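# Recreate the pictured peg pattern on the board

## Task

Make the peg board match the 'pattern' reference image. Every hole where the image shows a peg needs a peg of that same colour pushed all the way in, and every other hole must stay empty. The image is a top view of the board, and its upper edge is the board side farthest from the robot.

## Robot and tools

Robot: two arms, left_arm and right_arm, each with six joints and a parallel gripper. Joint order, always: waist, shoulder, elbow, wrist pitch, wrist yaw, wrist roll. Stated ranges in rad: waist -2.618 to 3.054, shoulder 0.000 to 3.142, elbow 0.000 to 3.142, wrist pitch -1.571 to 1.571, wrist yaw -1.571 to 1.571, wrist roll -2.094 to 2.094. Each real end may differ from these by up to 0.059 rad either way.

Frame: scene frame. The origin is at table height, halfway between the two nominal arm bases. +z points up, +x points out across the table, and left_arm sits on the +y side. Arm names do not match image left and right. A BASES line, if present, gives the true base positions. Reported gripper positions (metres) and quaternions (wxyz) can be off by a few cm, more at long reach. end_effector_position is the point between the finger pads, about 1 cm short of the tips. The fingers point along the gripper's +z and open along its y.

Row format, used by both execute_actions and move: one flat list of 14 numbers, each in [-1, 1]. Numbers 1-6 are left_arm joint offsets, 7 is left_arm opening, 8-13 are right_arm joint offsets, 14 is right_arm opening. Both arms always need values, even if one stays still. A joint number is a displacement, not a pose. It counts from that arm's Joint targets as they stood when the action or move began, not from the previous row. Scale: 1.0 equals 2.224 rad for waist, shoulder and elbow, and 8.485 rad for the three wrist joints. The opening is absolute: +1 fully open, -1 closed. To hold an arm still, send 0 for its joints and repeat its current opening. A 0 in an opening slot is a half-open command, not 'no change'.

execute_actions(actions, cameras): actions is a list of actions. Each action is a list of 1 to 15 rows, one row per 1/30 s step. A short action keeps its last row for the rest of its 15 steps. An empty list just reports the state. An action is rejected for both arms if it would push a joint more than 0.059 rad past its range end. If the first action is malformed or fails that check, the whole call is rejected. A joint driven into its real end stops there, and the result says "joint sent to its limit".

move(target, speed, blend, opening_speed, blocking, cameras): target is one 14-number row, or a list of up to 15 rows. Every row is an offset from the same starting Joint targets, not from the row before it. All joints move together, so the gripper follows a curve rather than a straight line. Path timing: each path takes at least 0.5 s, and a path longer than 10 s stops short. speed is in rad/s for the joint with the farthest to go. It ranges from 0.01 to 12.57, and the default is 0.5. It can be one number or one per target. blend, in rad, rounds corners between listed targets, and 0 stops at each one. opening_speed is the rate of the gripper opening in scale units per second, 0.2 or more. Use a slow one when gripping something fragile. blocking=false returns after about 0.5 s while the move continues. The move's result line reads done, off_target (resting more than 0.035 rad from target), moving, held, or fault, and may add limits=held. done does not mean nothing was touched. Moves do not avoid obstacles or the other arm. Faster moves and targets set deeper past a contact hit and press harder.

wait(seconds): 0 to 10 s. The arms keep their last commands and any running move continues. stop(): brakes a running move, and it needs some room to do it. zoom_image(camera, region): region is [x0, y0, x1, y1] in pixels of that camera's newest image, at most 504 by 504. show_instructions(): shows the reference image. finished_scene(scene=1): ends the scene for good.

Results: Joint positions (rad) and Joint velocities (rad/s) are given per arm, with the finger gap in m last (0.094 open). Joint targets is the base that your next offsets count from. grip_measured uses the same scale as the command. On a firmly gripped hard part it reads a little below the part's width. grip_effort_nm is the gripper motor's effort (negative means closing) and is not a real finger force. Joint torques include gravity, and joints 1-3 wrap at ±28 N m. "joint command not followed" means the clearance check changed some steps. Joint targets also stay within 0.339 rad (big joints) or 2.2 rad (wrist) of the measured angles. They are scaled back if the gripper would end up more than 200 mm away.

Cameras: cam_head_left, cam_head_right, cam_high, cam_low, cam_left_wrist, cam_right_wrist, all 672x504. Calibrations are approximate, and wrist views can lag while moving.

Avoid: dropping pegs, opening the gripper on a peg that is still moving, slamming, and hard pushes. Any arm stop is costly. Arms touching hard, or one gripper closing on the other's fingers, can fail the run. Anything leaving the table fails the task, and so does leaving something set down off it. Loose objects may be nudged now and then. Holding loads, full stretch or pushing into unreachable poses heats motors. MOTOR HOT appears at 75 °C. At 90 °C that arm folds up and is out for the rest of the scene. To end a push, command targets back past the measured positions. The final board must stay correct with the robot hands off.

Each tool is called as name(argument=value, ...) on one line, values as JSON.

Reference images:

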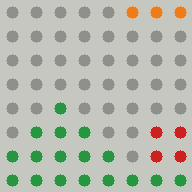

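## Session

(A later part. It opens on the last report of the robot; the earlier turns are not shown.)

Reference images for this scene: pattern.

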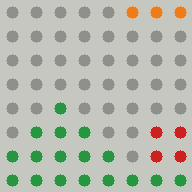

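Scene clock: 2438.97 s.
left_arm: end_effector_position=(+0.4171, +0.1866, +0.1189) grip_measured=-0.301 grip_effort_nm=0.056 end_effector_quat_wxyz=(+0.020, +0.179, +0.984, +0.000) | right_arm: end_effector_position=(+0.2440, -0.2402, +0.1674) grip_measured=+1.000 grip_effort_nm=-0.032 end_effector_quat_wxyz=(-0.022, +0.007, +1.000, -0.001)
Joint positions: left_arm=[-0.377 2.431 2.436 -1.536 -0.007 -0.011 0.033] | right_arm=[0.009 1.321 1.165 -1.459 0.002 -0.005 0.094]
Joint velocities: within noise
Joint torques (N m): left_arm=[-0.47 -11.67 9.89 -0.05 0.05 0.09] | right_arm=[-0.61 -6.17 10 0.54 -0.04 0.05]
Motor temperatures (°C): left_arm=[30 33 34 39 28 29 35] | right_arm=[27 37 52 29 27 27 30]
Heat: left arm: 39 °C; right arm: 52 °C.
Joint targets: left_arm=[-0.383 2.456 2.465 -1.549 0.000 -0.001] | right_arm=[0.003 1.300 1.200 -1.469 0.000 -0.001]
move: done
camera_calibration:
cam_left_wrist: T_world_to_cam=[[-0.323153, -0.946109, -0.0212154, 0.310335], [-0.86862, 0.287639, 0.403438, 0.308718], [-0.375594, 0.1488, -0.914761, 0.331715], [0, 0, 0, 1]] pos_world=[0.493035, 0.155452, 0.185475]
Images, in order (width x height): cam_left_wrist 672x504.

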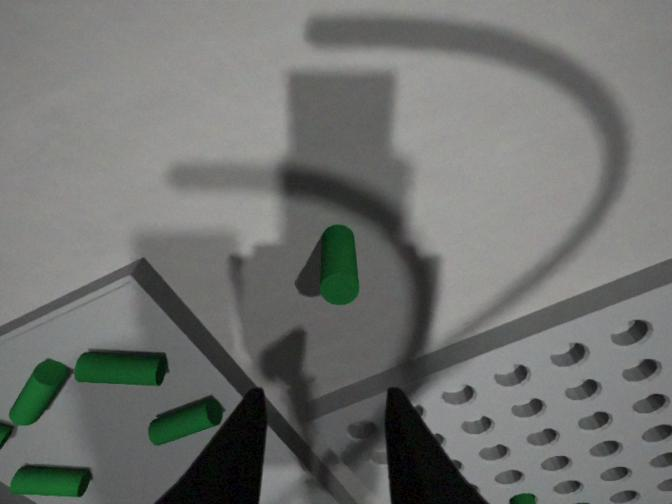

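move(target=[[-0.0038,0.0081,-0.1237,0.0285,0,0,-0.3,0,0,0,0,0,0,1],[-0.0038,0.0081,-0.1237,0.0285,0,0,-1,0,0,0,0,0,0,1],[-0.0038,-0.0791,-0.1237,0.0285,0,0,-1,0,0,0,0,0,0,1],[-0.3022,-0.3174,-0.5148,0.06,0,-0.0529,-1,0,0,0,0,0,0,1],[-0.3022,-0.2779,-0.5396,0.0615,0,-0.0529,-1,0,0,0,0,0,0,1]], speed=[0.4,0.5,0.5,1.2,0.4], cameras=["cam_left_wrist"])

zoom_image(camera="cam_left_wrist", region=[240, 250, 410, 400])

Scene clock: 2462.87 s.
left_arm: end_effector_position=(+0.1322, +0.0796, +0.0634) grip_measured=-0.688 grip_effort_nm=-1.028 end_effector_quat_wxyz=(-0.012, +0.302, +0.953, +0.009) | right_arm: end_effector_position=(+0.2440, -0.2402, +0.1674) grip_measured=+1.000 grip_effort_nm=-0.032 end_effector_quat_wxyz=(-0.022, +0.007, +1.000, -0.001)
Joint positions: left_arm=[-1.06 1.825 1.272 -1.047 0.003 -0.44 0.015] | right_arm=[0.009 1.321 1.165 -1.459 0.002 -0.005 0.094]
Joint velocities: within noise
Joint torques (N m): left_arm=[0.38 -7.51 6.23 0.13 -0.03 -0.12] | right_arm=[-0.61 -6.15 10.04 0.53 -0.04 0.05]
Motor temperatures (°C): left_arm=[30 36 34 35 28 29 34] | right_arm=[27 37 52 29 27 27 30]
Heat: left arm: 36 °C; right arm: 52 °C.
Joint targets: left_arm=[-1.055 1.838 1.265 -1.027 0.000 -0.449] | right_arm=[0.003 1.300 1.200 -1.469 0.000 -0.001]
move: done
camera_calibration:
cam_left_wrist: T_world_to_cam=[[-0.551341, -0.833855, -0.0266334, 0.137387], [-0.745775, 0.478291, 0.463743, 0.0791588], [-0.373956, 0.275543, -0.88557, 0.177682], [0, 0, 0, 1]] pos_world=[0.201227, 0.027741, 0.124299]
Images, in order (width x height): cam_left_wrist 672x504.

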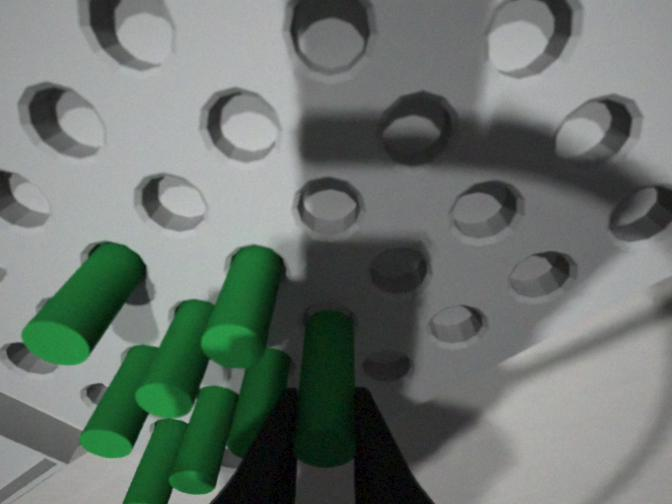

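Scaled by 2.965 from the camera's 672x504 image, which has a finer 960x720 frame.

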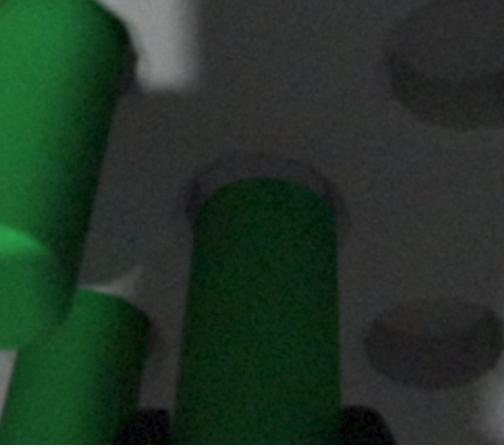

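move(target=[[0.0015,0,-0.0117,0.0026,0,0,-1,0,0,0,0,0,0,1],[0.0015,0.0067,-0.0279,0.0085,0,0,-1,0,0,0,0,0,0,1]], speed=[0.08,0.08], cameras=["cam_left_wrist"])

zoom_image(camera="cam_left_wrist", region=[240, 250, 410, 400])

Scene clock: 2482.50 s.
left_arm: end_effector_position=(+0.1314, +0.0824, +0.0484) grip_measured=-0.688 grip_effort_nm=-1.043 end_effector_quat_wxyz=(-0.011, +0.301, +0.954, +0.008) | right_arm: end_effector_position=(+0.2440, -0.2402, +0.1674) grip_measured=+1.000 grip_effort_nm=-0.032 end_effector_quat_wxyz=(-0.022, +0.007, +1.000, -0.001)
Joint positions: left_arm=[-1.058 1.832 1.217 -0.983 0.003 -0.441 0.015] | right_arm=[0.009 1.321 1.165 -1.459 0.002 -0.005 0.094]
Joint velocities: within noise
Joint torques (N m): left_arm=[0.51 -6.58 5.39 0.23 -0.04 -0.12] | right_arm=[-0.61 -6.15 10 0.53 -0.03 0.06]
Motor temperatures (°C): left_arm=[30 34 34 34 28 29 35] | right_arm=[27 37 52 29 27 27 30]
Heat: left arm: 35 °C; right arm: 52 °C.
Joint targets: left_arm=[-1.052 1.853 1.203 -0.955 0.000 -0.449] | right_arm=[0.003 1.300 1.200 -1.469 0.000 -0.001]
move: done
camera_calibration:
cam_left_wrist: T_world_to_cam=[[-0.549063, -0.835394, -0.0254147, 0.138728], [-0.747647, 0.477345, 0.4617, 0.0845568], [-0.37357, 0.272503, -0.886672, 0.163656], [0, 0, 0, 1]] pos_world=[0.200526, 0.0309333, 0.109595]
Images, in order (width x height): cam_left_wrist 672x504.

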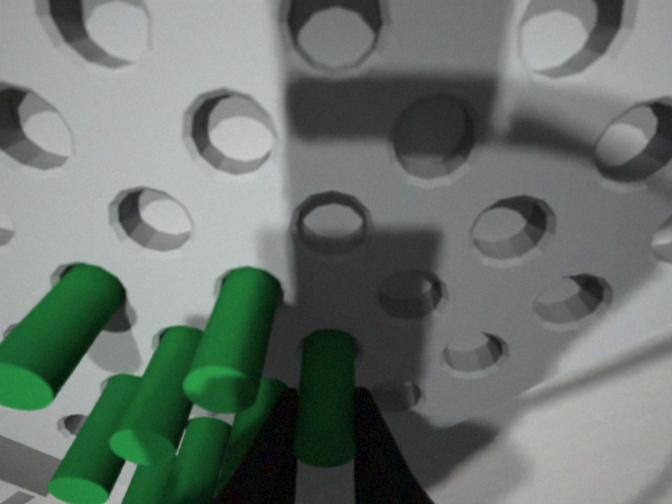

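Scaled by 2.965 from the camera's 672x504 image, which has a finer 960x720 frame.

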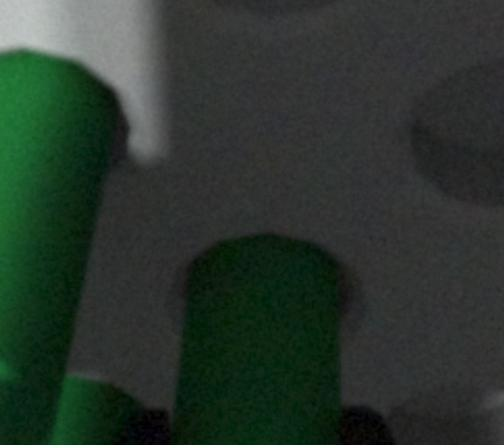

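move(target=[[0,0,0,0,0,0,-0.4,0,0,0,0,0,0,1],[0,0,0.1574,-0.0413,0,0,-0.4,0,0,0,0,0,0,1],[0.5612,-0.0913,0.0436,-0.0289,0,0.0926,-0.4,0,0,0,0,0,0,1],[0.5612,-0.0486,-0.0247,-0.0196,0,0.0926,-0.4,0,0,0,0,0,0,1],[0.5612,-0.0486,-0.1147,0.004,0,0.0926,-0.4,0,0,0,0,0,0,1],[0.5612,-0.0486,-0.1147,0.004,0,0.0926,-1,0,0,0,0,0,0,1],[0.5612,-0.0486,-0.0247,-0.0196,0,0.0926,-1,0,0,0,0,0,0,1],[0.3381,-0.1138,-0.1362,0.1126,0,0.0529,-1,0,0,0,0,0,0,1],[0.3031,0.0364,-0.2806,0.2436,0,0.0529,-1,0,0,0,0,0,0,1]], speed=[0.4,0.6,1.3,0.5,0.4,0.4,0.8,2.0,1.5], cameras=["cam_left_wrist"])

Scene clock: 2513.47 s.
left_arm: end_effector_position=(+0.4116, +0.1903, +0.1002) grip_measured=-0.986 grip_effort_nm=-0.764 end_effector_quat_wxyz=(+0.608, +0.146, +0.773, -0.108) | right_arm: end_effector_position=(+0.2440, -0.2402, +0.1674) grip_measured=+1.000 grip_effort_nm=-0.037 end_effector_quat_wxyz=(-0.022, +0.007, +1.000, -0.001)
Joint positions: left_arm=[-0.373 1.915 0.588 1.088 -0.004 0.01 0.001] | right_arm=[0.009 1.321 1.165 -1.459 0.002 -0.005 0.094]
Joint velocities: within noise
Joint torques (N m): left_arm=[-0.43 -6.63 4.51 2.03 0.02 -0.17] | right_arm=[-0.59 -6.15 10 0.53 -0.04 0.05]
Motor temperatures (°C): left_arm=[30 34 34 34 28 29 35] | right_arm=[27 37 52 29 27 27 30]
Heat: left arm: 35 °C; right arm: 52 °C.
Joint targets: left_arm=[-0.378 1.934 0.578 1.112 0.000 -0.001] | right_arm=[0.003 1.300 1.200 -1.469 0.000 -0.001]
move: done
camera_calibration:
cam_left_wrist: T_world_to_cam=[[-0.336229, -0.941661, 0.014977, 0.312513], [-0.606427, 0.204308, -0.768442, 0.335746], [0.720553, -0.267455, -0.639744, -0.0875095], [0, 0, 0, 1]] pos_world=[0.371737, 0.202281, 0.197337]
Images, in order (width x height): cam_left_wrist 672x504.

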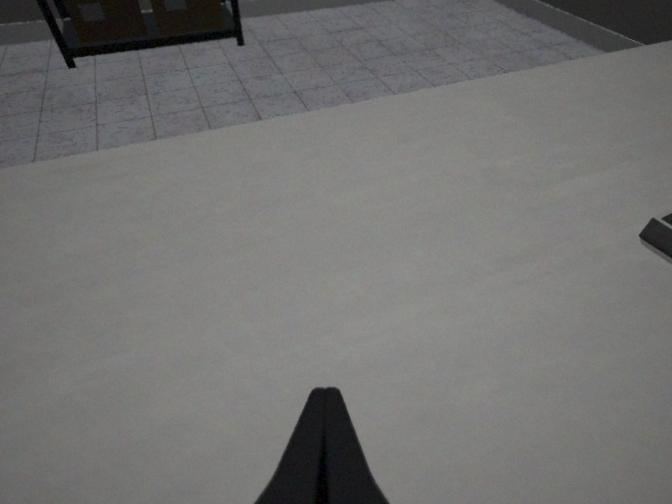

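move(target=[[0.0351,-0.1502,0.1448,-0.1311,0,0,-0.4,0,0,0,0,0,0,1],[0.17,-0.2361,0.3314,-0.2949,0,0,-0.4,0,0,0,0,0,0,1]], speed=1.5, cameras=["cam_left_wrist"])

Scene clock: 2523.63 s.
left_arm: end_effector_position=(+0.2205, +0.3586, +0.1720) grip_measured=-0.401 grip_effort_nm=0.056 end_effector_quat_wxyz=(+0.026, +0.003, +1.000, +0.002) | right_arm: end_effector_position=(+0.2440, -0.2402, +0.1674) grip_measured=+1.000 grip_effort_nm=-0.032 end_effector_quat_wxyz=(-0.022, +0.007, +1.000, -0.001)
Joint positions: left_arm=[-0.005 1.429 1.288 -1.378 -0.004 0.007 0.028] | right_arm=[0.009 1.321 1.165 -1.459 0.002 -0.005 0.094]
Joint velocities: within noise
Joint torques (N m): left_arm=[0.32 -7.09 9.94 -0.03 0.04 -0.1] | right_arm=[-0.61 -6.12 10.02 0.53 -0.04 0.05]
Motor temperatures (°C): left_arm=[30 34 34 37 28 29 35] | right_arm=[27 37 52 29 27 27 30]
Heat: left arm: 37 °C; right arm: 52 °C.
Joint targets: left_arm=[0.001 1.408 1.316 -1.390 0.000 0.000] | right_arm=[0.003 1.300 1.200 -1.469 0.000 -0.001]
move: done
camera_calibration:
cam_left_wrist: T_world_to_cam=[[0.0250461, -0.999513, -0.0186349, 0.352545], [-0.919449, -0.0303489, 0.392036, 0.194249], [-0.392411, 0.00731485, -0.919761, 0.336214], [0, 0, 0, 1]] pos_world=[0.301707, 0.355809, 0.239653]
Images, in order (width x height): cam_left_wrist 672x504.

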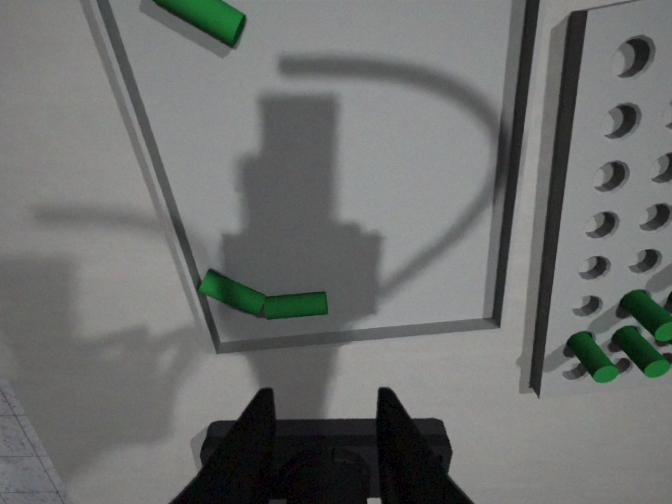

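move(target=[[0.0315,0.0414,-0.1897,0.0329,0,0.1808,-0.4,0,0,0,0,0,0,1],[0.0315,0.0414,-0.2797,0.0565,0,0.1808,-0.4,0,0,0,0,0,0,1],[0.0315,0.0414,-0.2797,0.0565,0,0.1808,-1,0,0,0,0,0,0,1],[0.0315,0.0414,-0.1897,0.0329,0,0.1808,-1,0,0,0,0,0,0,1],[-0.1353,0.0863,-0.1871,0.1638,0,0,-1,0,0,0,0,0,0,1],[-0.1704,0.2365,-0.3314,0.2949,0,0,-1,0,0,0,0,0,0,1]], speed=[1.3,0.4,0.4,0.8,2.0,1.5], cameras=["cam_left_wrist"])

Scene clock: 2553.23 s.
left_arm: end_effector_position=(+0.4115, +0.1905, +0.0993) grip_measured=-0.691 grip_effort_nm=-1.053 end_effector_quat_wxyz=(+0.607, +0.146, +0.774, -0.107) | right_arm: end_effector_position=(+0.2440, -0.2402, +0.1674) grip_measured=+1.000 grip_effort_nm=-0.032 end_effector_quat_wxyz=(-0.022, +0.007, +1.000, -0.001)
Joint positions: left_arm=[-0.374 1.916 0.588 1.087 -0.007 0.011 0.015] | right_arm=[0.009 1.321 1.165 -1.459 0.002 -0.005 0.094]
Joint velocities: within noise
Joint torques (N m): left_arm=[-0.4 -6.56 4.62 2.02 0.04 -0.18] | right_arm=[-0.59 -6.15 10.02 0.53 -0.04 0.06]
Motor temperatures (°C): left_arm=[30 34 35 35 28 29 34] | right_arm=[27 37 52 29 27 27 30]
Heat: left arm: 35 °C; right arm: 52 °C.
Joint targets: left_arm=[-0.378 1.934 0.578 1.112 0.000 -0.001] | right_arm=[0.003 1.300 1.200 -1.469 0.000 -0.001]
move: done
camera_calibration:
cam_left_wrist: T_world_to_cam=[[-0.334248, -0.942389, 0.0134466, 0.312276], [-0.608387, 0.204843, -0.766749, 0.335474], [0.719822, -0.264465, -0.641806, -0.0880188], [0, 0, 0, 1]] pos_world=[0.371834, 0.202288, 0.196535]
Images, in order (width x height): cam_left_wrist 672x504.

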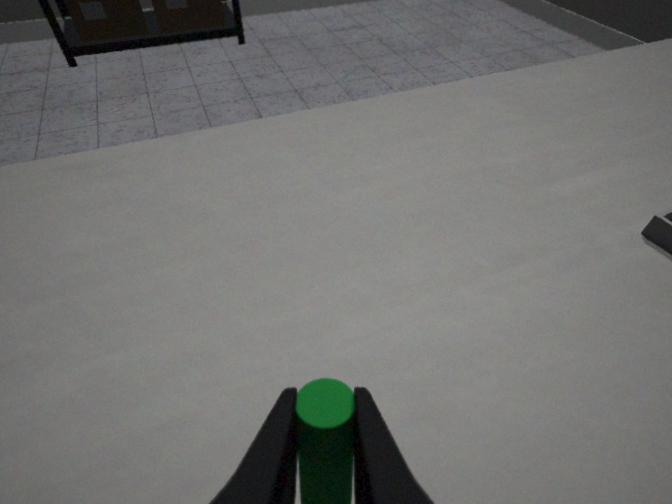

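move(target=[[0,0.1138,0,0.0307,0,0,-1,0,0,0,0,0,0,1],[0,0.1138,0,0.0307,0,0,-0.3,0,0,0,0,0,0,1],[0,-0.0373,0,0.0242,0,0,-0.3,0,0,0,0,0,0,1],[0,-0.0373,0.4595,-0.2371,0,0,-0.3,0,0,0,0,0,0,1],[-0.0022,0.2347,0.848,-0.3136,0,0,-0.3,0,0,0,0,0,0,1],[-0.0022,0.2428,0.7243,-0.2851,0,0,-0.3,0,0,0,0,0,0,1],[-0.0022,0.2428,0.7243,-0.2851,0,0,-1,0,0,0,0,0,0,1],[-0.0022,0.1556,0.7243,-0.2851,0,0,-1,0,0,0,0,0,0,1],[-0.3179,-0.0378,0.3943,-0.2583,0,-0.057,-1,0,0,0,0,0,0,1],[-0.3179,0.0027,0.3692,-0.256,0,-0.057,-1,0,0,0,0,0,0,1]], speed=[0.4,0.5,0.5,2.2,1.5,0.5,0.5,0.5,1.4,0.4], cameras=["cam_left_wrist"])

zoom_image(camera="cam_left_wrist", region=[240, 250, 410, 400])

Scene clock: 2574.60 s.
left_arm: end_effector_position=(+0.1357, +0.0495, +0.0632) grip_measured=-0.688 grip_effort_nm=-1.043 end_effector_quat_wxyz=(-0.014, +0.300, +0.954, +0.007) | right_arm: end_effector_position=(+0.2440, -0.2402, +0.1674) grip_measured=+1.000 grip_effort_nm=-0.032 end_effector_quat_wxyz=(-0.022, +0.007, +1.000, -0.001)
Joint positions: left_arm=[-1.091 1.927 1.407 -1.08 0.009 -0.475 0.015] | right_arm=[0.009 1.321 1.165 -1.459 0.002 -0.005 0.094]
Joint velocities: within noise
Joint torques (N m): left_arm=[0.5 -8.36 6.09 0.1 -0.11 -0.13] | right_arm=[-0.62 -6.16 10 0.53 -0.04 0.06]
Motor temperatures (°C): left_arm=[30 35 35 37 28 29 34] | right_arm=[27 37 52 29 27 27 30]
Heat: left arm: 37 °C; right arm: 52 °C.
Joint targets: left_arm=[-1.086 1.940 1.400 -1.060 0.000 -0.484] | right_arm=[0.003 1.300 1.200 -1.469 0.000 -0.001]
move: done
camera_calibration:
cam_left_wrist: T_world_to_cam=[[-0.548159, -0.836079, -0.0222231, 0.113685], [-0.745518, 0.476395, 0.466102, 0.096084], [-0.379111, 0.272066, -0.884452, 0.187985], [0, 0, 0, 1]] pos_world=[0.205217, -0.00186872, 0.124005]
Images, in order (width x height): cam_left_wrist 672x504.

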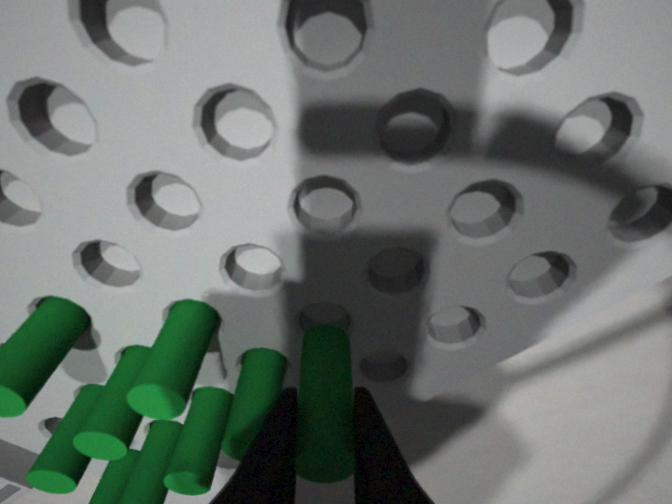

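Scaled by 2.965 from the camera's 672x504 image, which has a finer 960x720 frame.

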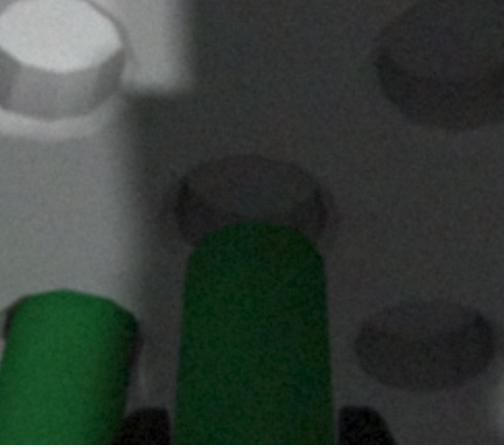

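move(target=[[0.0022,0,0.0211,0,0,0,-1,0,0,0,0,0,0,1],[0.0022,0.0054,0.0211,0,0,0,-1,0,0,0,0,0,0,1],[0.0022,0.0135,-0.0175,0.0079,0,0,-1,0,0,0,0,0,0,1]], speed=[0.1,0.08,0.08], cameras=["cam_left_wrist"])

zoom_image(camera="cam_left_wrist", region=[240, 250, 410, 400])

Scene clock: 2590.77 s.
left_arm: end_effector_position=(+0.1405, +0.0435, +0.0573) grip_measured=-0.688 grip_effort_nm=-1.048 end_effector_quat_wxyz=(-0.005, +0.298, +0.955, -0.002) | right_arm: end_effector_position=(+0.2440, -0.2402, +0.1674) grip_measured=+1.000 grip_effort_nm=-0.032 end_effector_quat_wxyz=(-0.022, +0.007, +1.000, -0.001)
Joint positions: left_arm=[-1.087 1.938 1.398 -1.035 0.009 -0.475 0.015] | right_arm=[0.009 1.321 1.165 -1.459 0.002 -0.005 0.094]
Joint velocities: within noise
Joint torques (N m): left_arm=[0.28 -6.98 3.49 0.44 -0.14 -0.11] | right_arm=[-0.59 -6.16 10.03 0.53 -0.04 0.05]
Motor temperatures (°C): left_arm=[30 35 35 35 28 29 35] | right_arm=[27 37 52 29 27 27 30]
Heat: left arm: 35 °C; right arm: 52 °C.
Joint targets: left_arm=[-1.081 1.970 1.361 -0.993 0.000 -0.484] | right_arm=[0.003 1.300 1.200 -1.469 0.000 -0.001]
move: off_target (left_arm); left_arm: the wrist pitch is farthest, 0.042 rad from its target
camera_calibration:
cam_left_wrist: T_world_to_cam=[[-0.54409, -0.838964, -0.0102522, 0.110078], [-0.753048, 0.48291, 0.446896, 0.107291], [-0.369979, 0.250872, -0.894527, 0.186339], [0, 0, 0, 1]] pos_world=[0.209629, -0.00620744, 0.119866]
Images, in order (width x height): cam_left_wrist 672x504.

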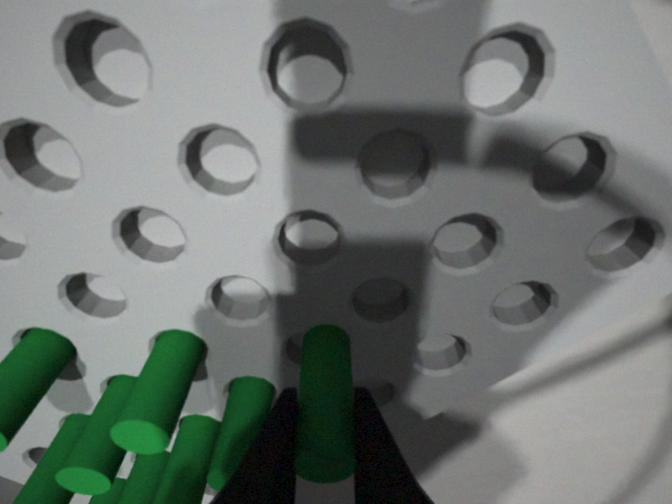

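Scaled by 2.965 from the camera's 672x504 image, which has a finer 960x720 frame.

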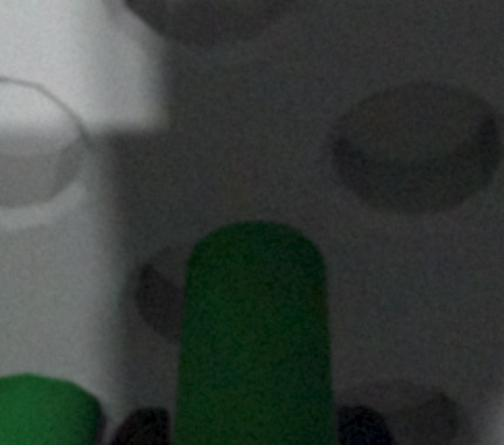

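move(target=[[0,-0.0067,0.0391,-0.0121,0,0,-1,0,0,0,0,0,0,1],[0.0031,-0.0067,0.0391,-0.0121,0,0,-1,0,0,0,0,0,0,1]], speed=[0.3,0.05], cameras=["cam_left_wrist"])

zoom_image(camera="cam_left_wrist", region=[240, 250, 410, 400])

Scene clock: 2623.63 s.
left_arm: end_effector_position=(+0.1403, +0.0491, +0.0625) grip_measured=-0.688 grip_effort_nm=-1.053 end_effector_quat_wxyz=(-0.014, +0.295, +0.955, +0.008) | right_arm: end_effector_position=(+0.2440, -0.2402, +0.1674) grip_measured=+1.000 grip_effort_nm=-0.032 end_effector_quat_wxyz=(-0.022, +0.007, +1.000, -0.001)
Joint positions: left_arm=[-1.08 1.938 1.42 -1.083 0.009 -0.475 0.015] | right_arm=[0.009 1.321 1.165 -1.459 0.002 -0.005 0.094]
Joint velocities: within noise
Joint torques (N m): left_arm=[0.43 -8.09 9.58 -0.21 -0.07 -0.11] | right_arm=[-0.58 -6.16 10.02 0.53 -0.03 0.05]
Motor temperatures (°C): left_arm=[30 34 33 34 28 29 35] | right_arm=[27 37 52 29 27 27 30]
Heat: left arm: 35 °C; right arm: 52 °C.
Joint targets: left_arm=[-1.074 1.955 1.448 -1.096 0.000 -0.484] | right_arm=[0.003 1.300 1.200 -1.469 0.000 -0.001]
move: done
camera_calibration:
cam_left_wrist: T_world_to_cam=[[-0.538544, -0.842285, -0.0229621, 0.114859], [-0.750577, 0.467167, 0.467322, 0.101164], [-0.382891, 0.268908, -0.883789, 0.189917], [0, 0, 0, 1]] pos_world=[0.210505, -0.00158619, 0.123208]
Images, in order (width x height): cam_left_wrist 672x504.

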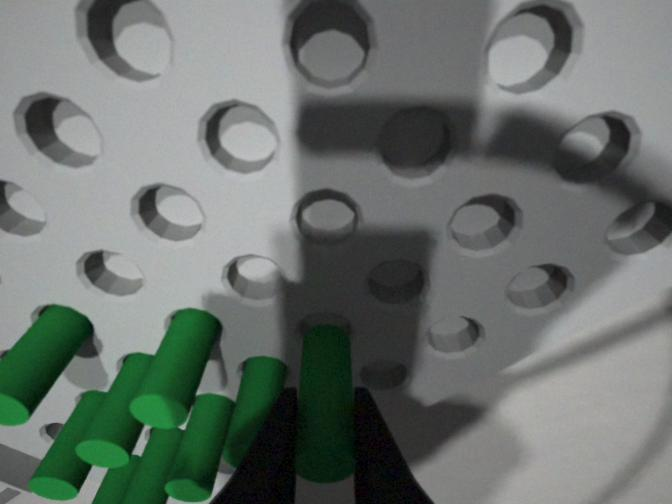

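Scaled by 2.965 from the camera's 672x504 image, which has a finer 960x720 frame.

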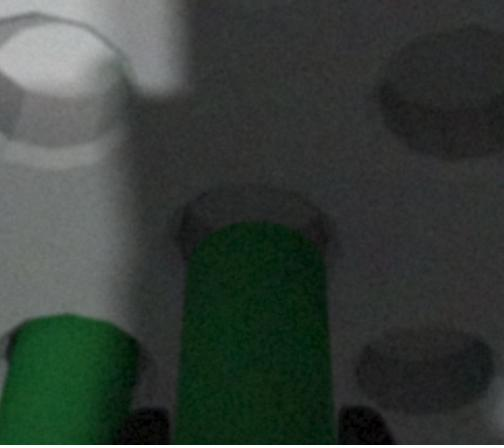

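move(target=[[0,0,-0.0184,0.0039,0,0,-1,0,0,0,0,0,0,1],[0,0.0067,-0.0382,0.0117,0,0,-1,0,0,0,0,0,0,1]], speed=[0.1,0.08], cameras=["cam_left_wrist"])

zoom_image(camera="cam_left_wrist", region=[240, 250, 410, 400])

Scene clock: 2635.73 s.
left_arm: end_effector_position=(+0.1403, +0.0490, +0.0486) grip_measured=-0.688 grip_effort_nm=-1.043 end_effector_quat_wxyz=(-0.012, +0.295, +0.955, +0.005) | right_arm: end_effector_position=(+0.2440, -0.2402, +0.1674) grip_measured=+1.000 grip_effort_nm=-0.027 end_effector_quat_wxyz=(-0.022, +0.007, +1.000, -0.001)
Joint positions: left_arm=[-1.08 1.948 1.376 -1.022 0.009 -0.475 0.015] | right_arm=[0.009 1.321 1.165 -1.459 0.002 -0.005 0.094]
Joint velocities: within noise
Joint torques (N m): left_arm=[0.59 -7.92 5.38 0.18 -0.13 -0.1] | right_arm=[-0.62 -6.13 10.02 0.53 -0.04 0.05]
Motor temperatures (°C): left_arm=[30 35 34 34 28 29 35] | right_arm=[27 37 52 29 27 27 30]
Heat: left arm: 35 °C; right arm: 52 °C.
Joint targets: left_arm=[-1.074 1.970 1.363 -0.996 0.000 -0.484] | right_arm=[0.003 1.300 1.200 -1.469 0.000 -0.001]
move: done
camera_calibration:
cam_left_wrist: T_world_to_cam=[[-0.538457, -0.842424, -0.0196258, 0.114307], [-0.75212, 0.469974, 0.461996, 0.108061], [-0.379973, 0.263526, -0.886665, 0.177606], [0, 0, 0, 1]] pos_world=[0.21031, -0.00129471, 0.109797]
Images, in order (width x height): cam_left_wrist 672x504.

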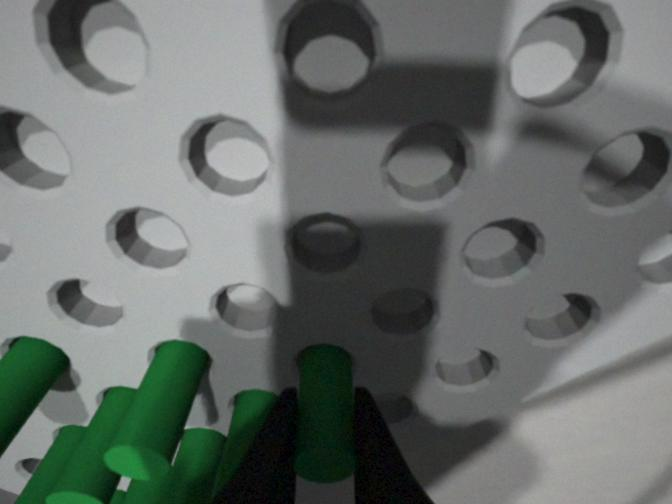

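Scaled by 2.965 from the camera's 672x504 image, which has a finer 960x720 frame.

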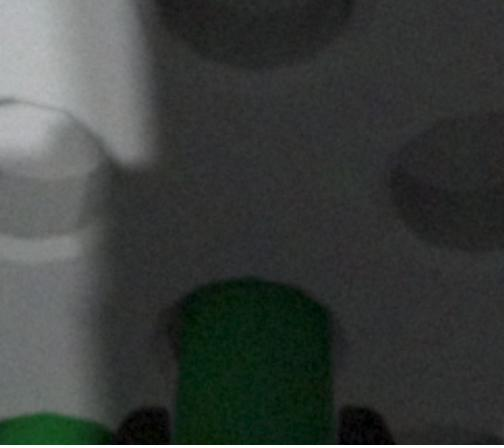

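move(target=[[0,0,0,0,0,0,-0.4,0,0,0,0,0,0,1],[0,0,0.1574,-0.0413,0,0,-0.4,0,0,0,0,0,0,1],[0.5755,0.0135,0.2415,-0.0358,0,-0.0412,-0.4,0,0,0,0,0,0,1],[0.5755,0.0778,0.1574,-0.0344,0,-0.0412,-0.4,0,0,0,0,0,0,1],[0.5755,0.0778,0.0674,-0.0108,0,-0.0412,-0.4,0,0,0,0,0,0,1],[0.5755,0.0778,0.0674,-0.0108,0,-0.0412,-1,0,0,0,0,0,0,1],[0.5755,0.0778,0.1574,-0.0344,0,-0.0412,-1,0,0,0,0,0,0,1],[0.348,-0.1664,-0.2082,0.1174,0,0.057,-1,0,0,0,0,0,0,1],[0.3129,-0.0162,-0.3525,0.2484,0,0.057,-1,0,0,0,0,0,0,1]], speed=[0.4,0.6,1.3,0.5,0.4,0.4,0.8,2.0,1.5], cameras=["cam_left_wrist"])

Scene clock: 2682.10 s.
left_arm: end_effector_position=(+0.4108, +0.1888, +0.0991) grip_measured=-0.690 grip_effort_nm=-1.048 end_effector_quat_wxyz=(+0.605, +0.142, +0.774, -0.117) | right_arm: end_effector_position=(+0.2440, -0.2402, +0.1674) grip_measured=+1.000 grip_effort_nm=-0.027 end_effector_quat_wxyz=(-0.022, +0.007, +1.000, -0.001)
Joint positions: left_arm=[-0.373 1.916 0.588 1.086 0.005 -0.008 0.015] | right_arm=[0.009 1.321 1.165 -1.459 0.002 -0.005 0.094]
Joint velocities: within noise
Joint torques (N m): left_arm=[-0.39 -6.54 4.48 2.03 -0.07 0.09] | right_arm=[-0.61 -6.16 10.02 0.53 -0.04 0.05]
Motor temperatures (°C): left_arm=[30 34 34 34 28 29 35] | right_arm=[27 37 52 29 27 27 30]
Heat: left arm: 35 °C; right arm: 52 °C.
Joint targets: left_arm=[-0.378 1.934 0.579 1.111 0.000 -0.001] | right_arm=[0.003 1.300 1.200 -1.469 0.000 -0.001]
move: done; target 6's new numbers were sent with left_arm's wrist pitch 0.051 rad from that target
camera_calibration:
cam_left_wrist: T_world_to_cam=[[-0.340044, -0.939798, 0.0338938, 0.310285], [-0.613272, 0.194287, -0.765604, 0.339168], [0.712929, -0.281126, -0.642418, -0.0820555], [0, 0, 0, 1]] pos_world=[0.372013, 0.202642, 0.196438]
Images, in order (width x height): cam_left_wrist 672x504.

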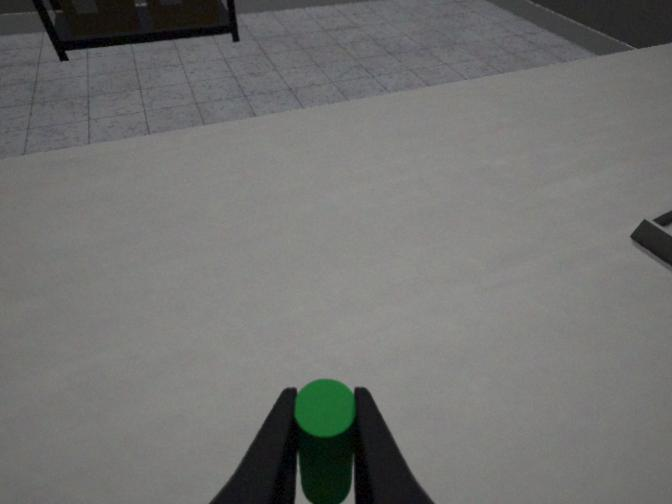

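move(target=[[0,0.1138,0,0.0307,0,0,-1,0,0,0,0,0,0,1],[0,0.1138,0,0.0307,0,0,-0.3,0,0,0,0,0,0,1],[0,-0.0373,0,0.0242,0,0,-0.3,0,0,0,0,0,0,1],[0,-0.0373,0.4595,-0.2371,0,0,-0.3,0,0,0,0,0,0,1],[-0.0022,0.2347,0.848,-0.3136,0,0,-0.3,0,0,0,0,0,0,1],[-0.0022,0.2428,0.7243,-0.2851,0,0,-0.3,0,0,0,0,0,0,1],[-0.0022,0.2428,0.7243,-0.2851,0,0,-1,0,0,0,0,0,0,1],[-0.0022,0.1556,0.7243,-0.2851,0,0,-1,0,0,0,0,0,0,1],[-0.3534,-0.0468,0.3781,-0.257,0,-0.0665,-1,0,0,0,0,0,0,1],[-0.3534,-0.0072,0.3543,-0.2547,0,-0.0665,-1,0,0,0,0,0,0,1]], speed=[0.4,0.5,0.5,2.2,1.5,0.5,0.5,0.5,1.4,0.4], cameras=["cam_left_wrist"])

zoom_image(camera="cam_left_wrist", region=[240, 250, 410, 400])

Scene clock: 2708.00 s.
left_arm: end_effector_position=(+0.1086, +0.0434, +0.0627) grip_measured=-0.688 grip_effort_nm=-1.053 end_effector_quat_wxyz=(-0.013, +0.299, +0.954, +0.008) | right_arm: end_effector_position=(+0.2440, -0.2402, +0.1674) grip_measured=+1.000 grip_effort_nm=-0.032 end_effector_quat_wxyz=(-0.022, +0.007, +1.000, -0.001)
Joint positions: left_arm=[-1.169 1.905 1.374 -1.069 0.01 -0.555 0.015] | right_arm=[0.009 1.321 1.165 -1.459 0.002 -0.005 0.094]
Joint velocities: within noise
Joint torques (N m): left_arm=[0.4 -8.17 6.05 0.11 -0.11 -0.09] | right_arm=[-0.61 -6.16 10.03 0.54 -0.04 0.06]
Motor temperatures (°C): left_arm=[30 36 34 38 28 29 35] | right_arm=[27 37 52 29 27 27 30]
Heat: left arm: 38 °C; right arm: 52 °C.
Joint targets: left_arm=[-1.164 1.918 1.367 -1.050 0.000 -0.565] | right_arm=[0.003 1.300 1.200 -1.469 0.000 -0.001]
move: done
camera_calibration:
cam_left_wrist: T_world_to_cam=[[-0.546219, -0.837306, -0.0237497, 0.0936877], [-0.747197, 0.474229, 0.465623, 0.0793893], [-0.378606, 0.272077, -0.884665, 0.178875], [0, 0, 0, 1]] pos_world=[0.178216, -0.00787118, 0.123504]
Images, in order (width x height): cam_left_wrist 672x504.

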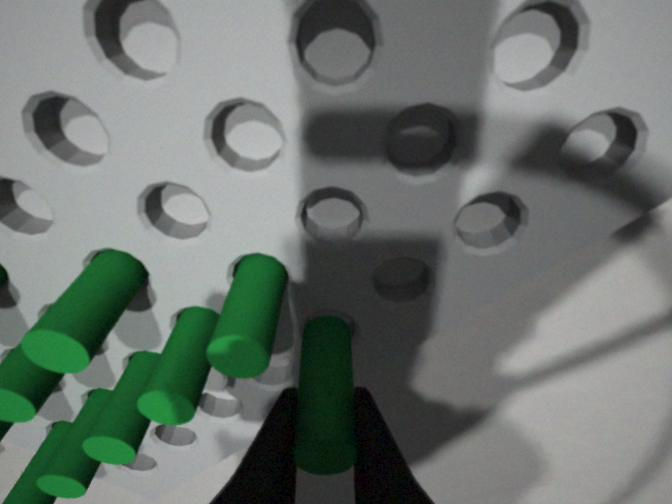

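Scaled by 2.965 from the camera's 672x504 image, which has a finer 960x720 frame.

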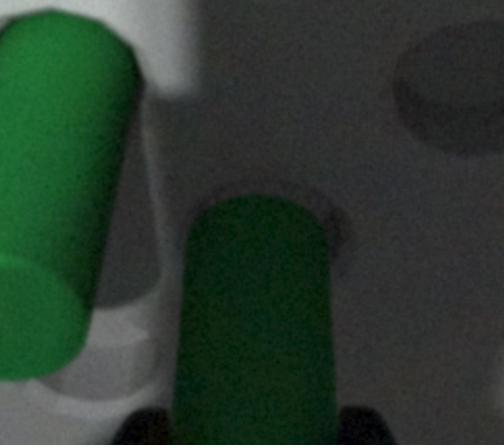

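move(target=[[-0.0072,0,-0.0103,0.0018,0,0,-1,0,0,0,0,0,0,1],[-0.0072,0.0072,-0.0261,0.0079,0,0,-1,0,0,0,0,0,0,1]], speed=[0.08,0.08], cameras=["cam_left_wrist"])

zoom_image(camera="cam_left_wrist", region=[240, 250, 410, 400])

Scene clock: 2732.80 s.
left_arm: end_effector_position=(+0.1061, +0.0451, +0.0483) grip_measured=-0.688 grip_effort_nm=-1.043 end_effector_quat_wxyz=(-0.013, +0.301, +0.953, +0.007) | right_arm: end_effector_position=(+0.2440, -0.2402, +0.1674) grip_measured=+1.000 grip_effort_nm=-0.032 end_effector_quat_wxyz=(-0.022, +0.007, +1.000, -0.001)
Joint positions: left_arm=[-1.174 1.912 1.323 -1.01 0.01 -0.556 0.015] | right_arm=[0.009 1.321 1.165 -1.459 0.002 -0.005 0.094]
Joint velocities: within noise
Joint torques (N m): left_arm=[-0.51 -7.34 5.24 0.23 -0.11 -0.1] | right_arm=[-0.61 -6.13 10.03 0.53 -0.05 0.06]
Motor temperatures (°C): left_arm=[30 36 34 35 28 29 35] | right_arm=[27 37 52 29 27 27 30]
Heat: left arm: 36 °C; right arm: 52 °C.
Joint targets: left_arm=[-1.180 1.934 1.309 -0.983 0.000 -0.565] | right_arm=[0.003 1.300 1.200 -1.469 0.000 -0.001]
move: done
camera_calibration:
cam_left_wrist: T_world_to_cam=[[-0.549717, -0.835031, -0.0231366, 0.093643], [-0.745405, 0.477836, 0.464806, 0.0830436], [-0.377072, 0.272758, -0.88511, 0.164538], [0, 0, 0, 1]] pos_world=[0.175421, -0.00636555, 0.109202]
Images, in order (width x height): cam_left_wrist 672x504.

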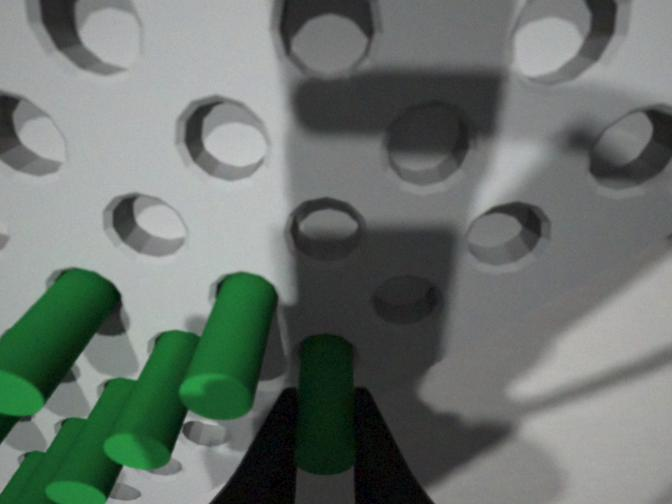

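Scaled by 2.965 from the camera's 672x504 image, which has a finer 960x720 frame.

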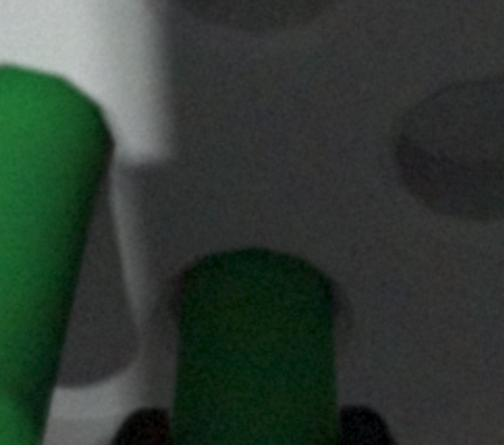

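move(target=[[0,0,0,0,0,0,-0.4,0,0,0,0,0,0,1],[0,0,0.1574,-0.0413,0,0,-0.4,0,0,0,0,0,0,1],[0.5306,-0.1277,0.1758,-0.068,0,0.0666,-0.4,0,0,0,0,0,0,1]], speed=[0.4,0.8,1.4], cameras=["cam_left_wrist","cam_high"])

Scene clock: 2744.77 s.
left_arm: end_effector_position=(+0.2736, +0.3610, +0.2072) grip_measured=-0.401 grip_effort_nm=0.056 end_effector_quat_wxyz=(+0.013, -0.011, +1.000, +0.001) | right_arm: end_effector_position=(+0.2440, -0.2402, +0.1674) grip_measured=+1.000 grip_effort_nm=-0.032 end_effector_quat_wxyz=(-0.022, +0.007, +1.000, -0.001)
Joint positions: left_arm=[0.005 1.677 1.673 -1.541 -0.001 -0.011 0.028] | right_arm=[0.009 1.321 1.165 -1.459 0.002 -0.005 0.094]
Joint velocities: within noise
Joint torques (N m): left_arm=[-0.4 -9.8 9.55 -0.12 0 0.13] | right_arm=[-0.58 -6.15 10.02 0.53 -0.03 0.06]
Motor temperatures (°C): left_arm=[30 36 34 34 28 29 35] | right_arm=[27 37 52 29 27 27 30]
Heat: left arm: 36 °C; right arm: 52 °C.
Joint targets: left_arm=[0.000 1.650 1.700 -1.554 0.000 0.000] | right_arm=[0.003 1.300 1.200 -1.469 0.000 -0.001]
joint sent to its limit (left arm) — the wrist pitch, lower limit.
move: done
camera_calibration:
cam_left_wrist: T_world_to_cam=[[0.0526498, -0.998483, -0.0160889, 0.345919], [-0.907947, -0.0545712, 0.415517, 0.230131], [-0.415764, -0.00726895, -0.909443, 0.398879], [0, 0, 0, 1]] pos_world=[0.356574, 0.360853, 0.2727]
Images, in order (width x height): cam_high 672x504, cam_left_wrist 672x504.

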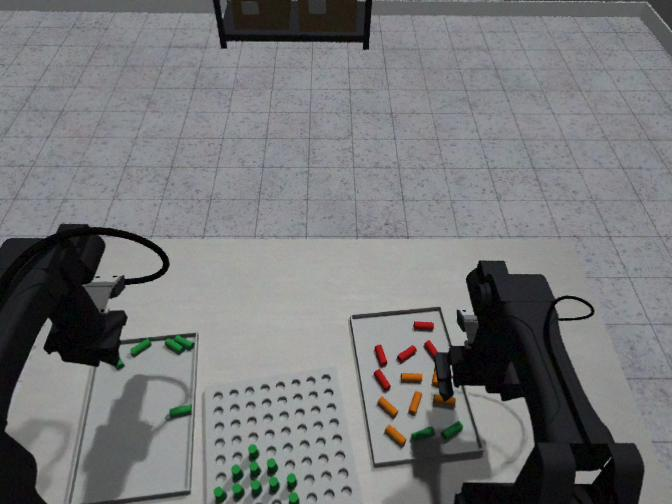

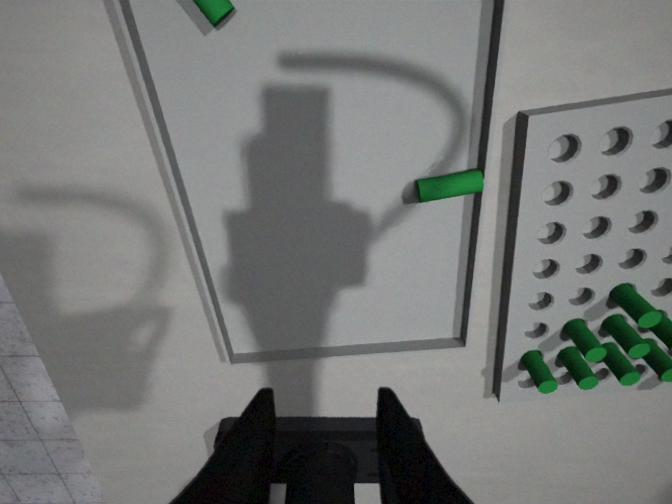

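move(target=[[-0.0998,0.1353,-0.1254,0.0433,0,-0.2362,-0.4,0,0,0,0,0,0,1],[-0.0998,0.1353,-0.2154,0.0668,0,-0.2362,-0.4,0,0,0,0,0,0,1],[-0.0998,0.1353,-0.2154,0.0668,0,-0.2362,-1,0,0,0,0,0,0,1],[-0.0998,0.1353,-0.1254,0.0433,0,-0.2362,-1,0,0,0,0,0,0,1],[-0.1349,-0.0225,-0.3597,0.1831,0,0,-1,0,0,0,0,0,0,1],[-0.17,0.1277,-0.504,0.3142,0,0,-1,0,0,0,0,0,0,1]], speed=[1.5,0.4,0.4,0.8,2.4,1.5], cameras=["cam_left_wrist"])

Scene clock: 2783.63 s.
left_arm: end_effector_position=(+0.4109, +0.1882, +0.1000) grip_measured=-0.986 grip_effort_nm=-0.764 end_effector_quat_wxyz=(+0.606, +0.143, +0.773, -0.118) | right_arm: end_effector_position=(+0.2440, -0.2402, +0.1674) grip_measured=+1.000 grip_effort_nm=-0.032 end_effector_quat_wxyz=(-0.022, +0.007, +1.000, -0.001)
Joint positions: left_arm=[-0.373 1.916 0.588 1.088 0.007 -0.007 0.001] | right_arm=[0.009 1.321 1.165 -1.459 0.002 -0.005 0.094]
Joint velocities: within noise
Joint torques (N m): left_arm=[-0.46 -6.57 4.49 2.03 -0.08 0.06] | right_arm=[-0.61 -6.15 10.02 0.53 -0.04 0.05]
Motor temperatures (°C): left_arm=[30 37 34 34 28 31 34] | right_arm=[27 37 52 29 27 27 30]
Heat: left arm: 37 °C; right arm: 52 °C.
Joint targets: left_arm=[-0.378 1.934 0.579 1.112 0.000 0.000] | right_arm=[0.003 1.300 1.200 -1.469 0.000 -0.001]
move: done; target 3's new numbers were sent with left_arm's wrist roll 0.329 rad from that target
camera_calibration:
cam_left_wrist: T_world_to_cam=[[-0.342754, -0.938813, 0.0338956, 0.310619], [-0.610539, 0.195191, -0.767556, 0.338928], [0.713976, -0.283778, -0.640085, -0.0818273], [0, 0, 0, 1]] pos_world=[0.371817, 0.202237, 0.197241]
Images, in order (width x height): cam_left_wrist 672x504.

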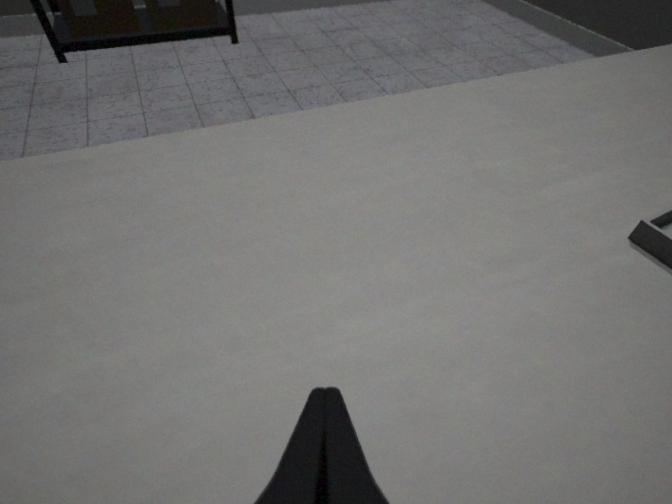

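move(target=[[0.0351,-0.1502,0.1448,-0.1311,0,0,-0.4,0,0,0,0,0,0,1],[0.17,-0.1277,0.504,-0.313,0,0,-0.4,0,0,0,0,0,0,1]], speed=1.7, cameras=["cam_left_wrist","cam_high"])

zoom_image(camera="cam_high", region=[40, 310, 240, 504])

Scene clock: 2793.30 s.
left_arm: end_effector_position=(+0.2726, +0.3569, +0.2184) grip_measured=-0.401 grip_effort_nm=0.056 end_effector_quat_wxyz=(+0.038, -0.004, +0.999, -0.003) | right_arm: end_effector_position=(+0.2440, -0.2402, +0.1674) grip_measured=+1.000 grip_effort_nm=-0.027 end_effector_quat_wxyz=(-0.022, +0.007, +1.000, -0.001)
Joint positions: left_arm=[-0.004 1.635 1.671 -1.531 0.006 -0.006 0.028] | right_arm=[0.009 1.321 1.165 -1.459 0.002 -0.005 0.094]
Joint velocities: within noise
Joint torques (N m): left_arm=[0.32 -5.55 9.89 -0.01 -0.1 0.04] | right_arm=[-0.61 -6.16 10 0.54 -0.03 0.05]
Motor temperatures (°C): left_arm=[30 36 34 36 28 30 34] | right_arm=[27 37 52 29 27 27 30]
Heat: left arm: 36 °C; right arm: 52 °C.
Joint targets: left_arm=[0.000 1.650 1.700 -1.543 0.000 0.000] | right_arm=[0.003 1.300 1.200 -1.469 0.000 -0.001]
move: done
camera_calibration:
cam_left_wrist: T_world_to_cam=[[0.0387538, -0.999226, -0.00676262, 0.344093], [-0.928268, -0.0385053, 0.369913, 0.234058], [-0.369887, -0.00805803, -0.929042, 0.400699], [0, 0, 0, 1]] pos_world=[0.352148, 0.356068, 0.288012]
Images, in order (width x height): cam_high 672x504, cam_left_wrist 672x504.

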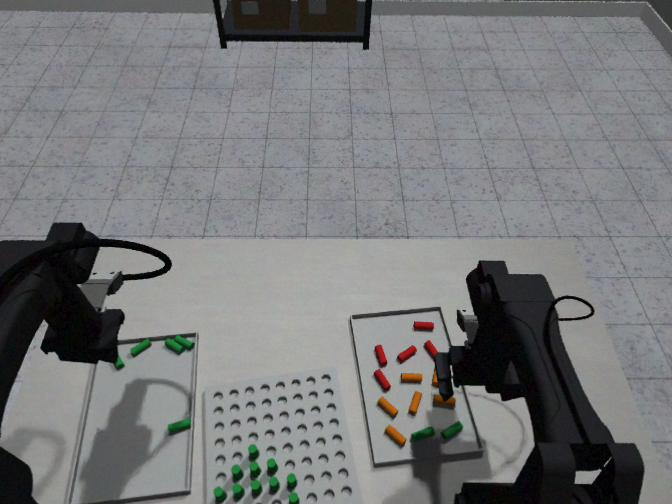

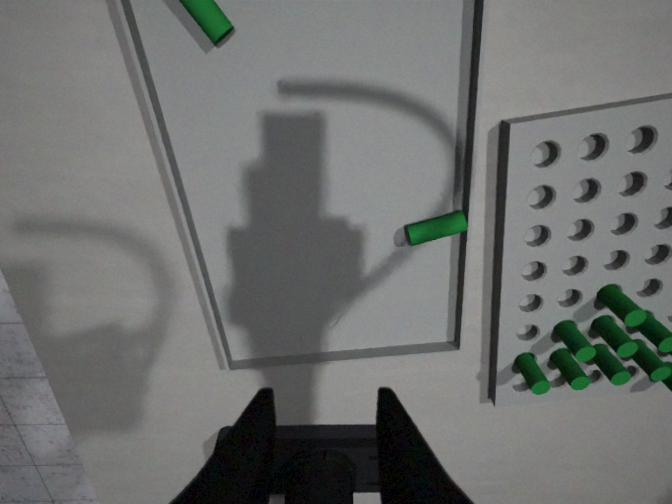

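Scaled by 2.520 from the camera's 672x504 image, which has a finer 960x720 frame.

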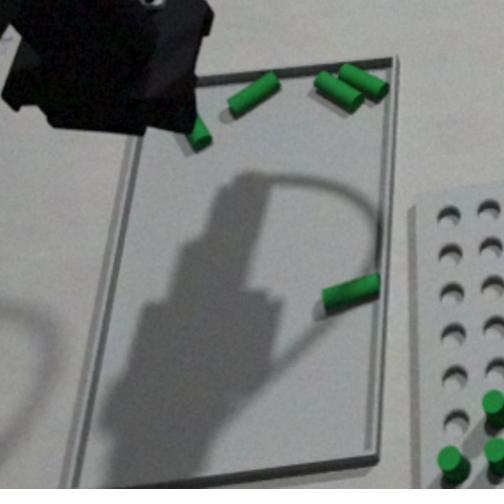

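move(target=[[-0.1362,0.1093,-0.1632,0.045,0,0.1074,-0.4,0,0,0,0,0,0,1],[-0.1362,0.1093,-0.2531,0.0686,0,0.1074,-0.4,0,0,0,0,0,0,1],[-0.1362,0.1093,-0.2531,0.0686,0,0.1074,-1,0,0,0,0,0,0,1],[-0.1362,0.1093,-0.1632,0.045,0,0.1074,-1,0,0,0,0,0,0,1],[-0.1349,-0.0225,-0.3597,0.1819,0,0,-1,0,0,0,0,0,0,1],[-0.17,0.1277,-0.504,0.3129,0,0,-1,0,0,0,0,0,0,1]], speed=[1.5,0.4,0.4,0.8,2.4,1.5], cameras=["cam_left_wrist"])

Scene clock: 2818.10 s.
left_arm: end_effector_position=(+0.4115, +0.1905, +0.0992) grip_measured=-0.690 grip_effort_nm=-1.043 end_effector_quat_wxyz=(+0.607, +0.147, +0.774, -0.107) | right_arm: end_effector_position=(+0.2440, -0.2402, +0.1674) grip_measured=+1.000 grip_effort_nm=-0.027 end_effector_quat_wxyz=(-0.022, +0.007, +1.000, -0.001)
Joint positions: left_arm=[-0.373 1.916 0.588 1.086 -0.006 0.012 0.015] | right_arm=[0.009 1.321 1.165 -1.459 0.002 -0.005 0.094]
Joint velocities: within noise
Joint torques (N m): left_arm=[-0.29 -6.67 4.53 2 0.06 -0.11] | right_arm=[-0.59 -6.16 10.02 0.53 -0.04 0.05]
Motor temperatures (°C): left_arm=[30 34 36 35 28 29 34] | right_arm=[27 37 52 29 27 27 30]
Heat: left arm: 36 °C; right arm: 52 °C.
Joint targets: left_arm=[-0.378 1.934 0.579 1.112 0.000 0.000] | right_arm=[0.003 1.300 1.200 -1.469 0.000 -0.001]
move: done; target 3's new numbers were sent with left_arm's wrist pitch 0.041 rad from that target
camera_calibration:
cam_left_wrist: T_world_to_cam=[[-0.335161, -0.942071, 0.0130185, 0.312541], [-0.608361, 0.205844, -0.766502, 0.335233], [0.719419, -0.264821, -0.64211, -0.0877633], [0, 0, 0, 1]] pos_world=[0.371833, 0.202188, 0.196534]
Images, in order (width x height): cam_left_wrist 672x504.

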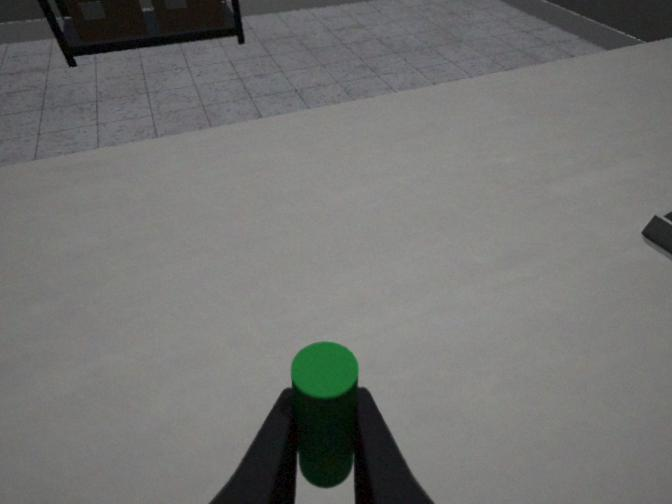

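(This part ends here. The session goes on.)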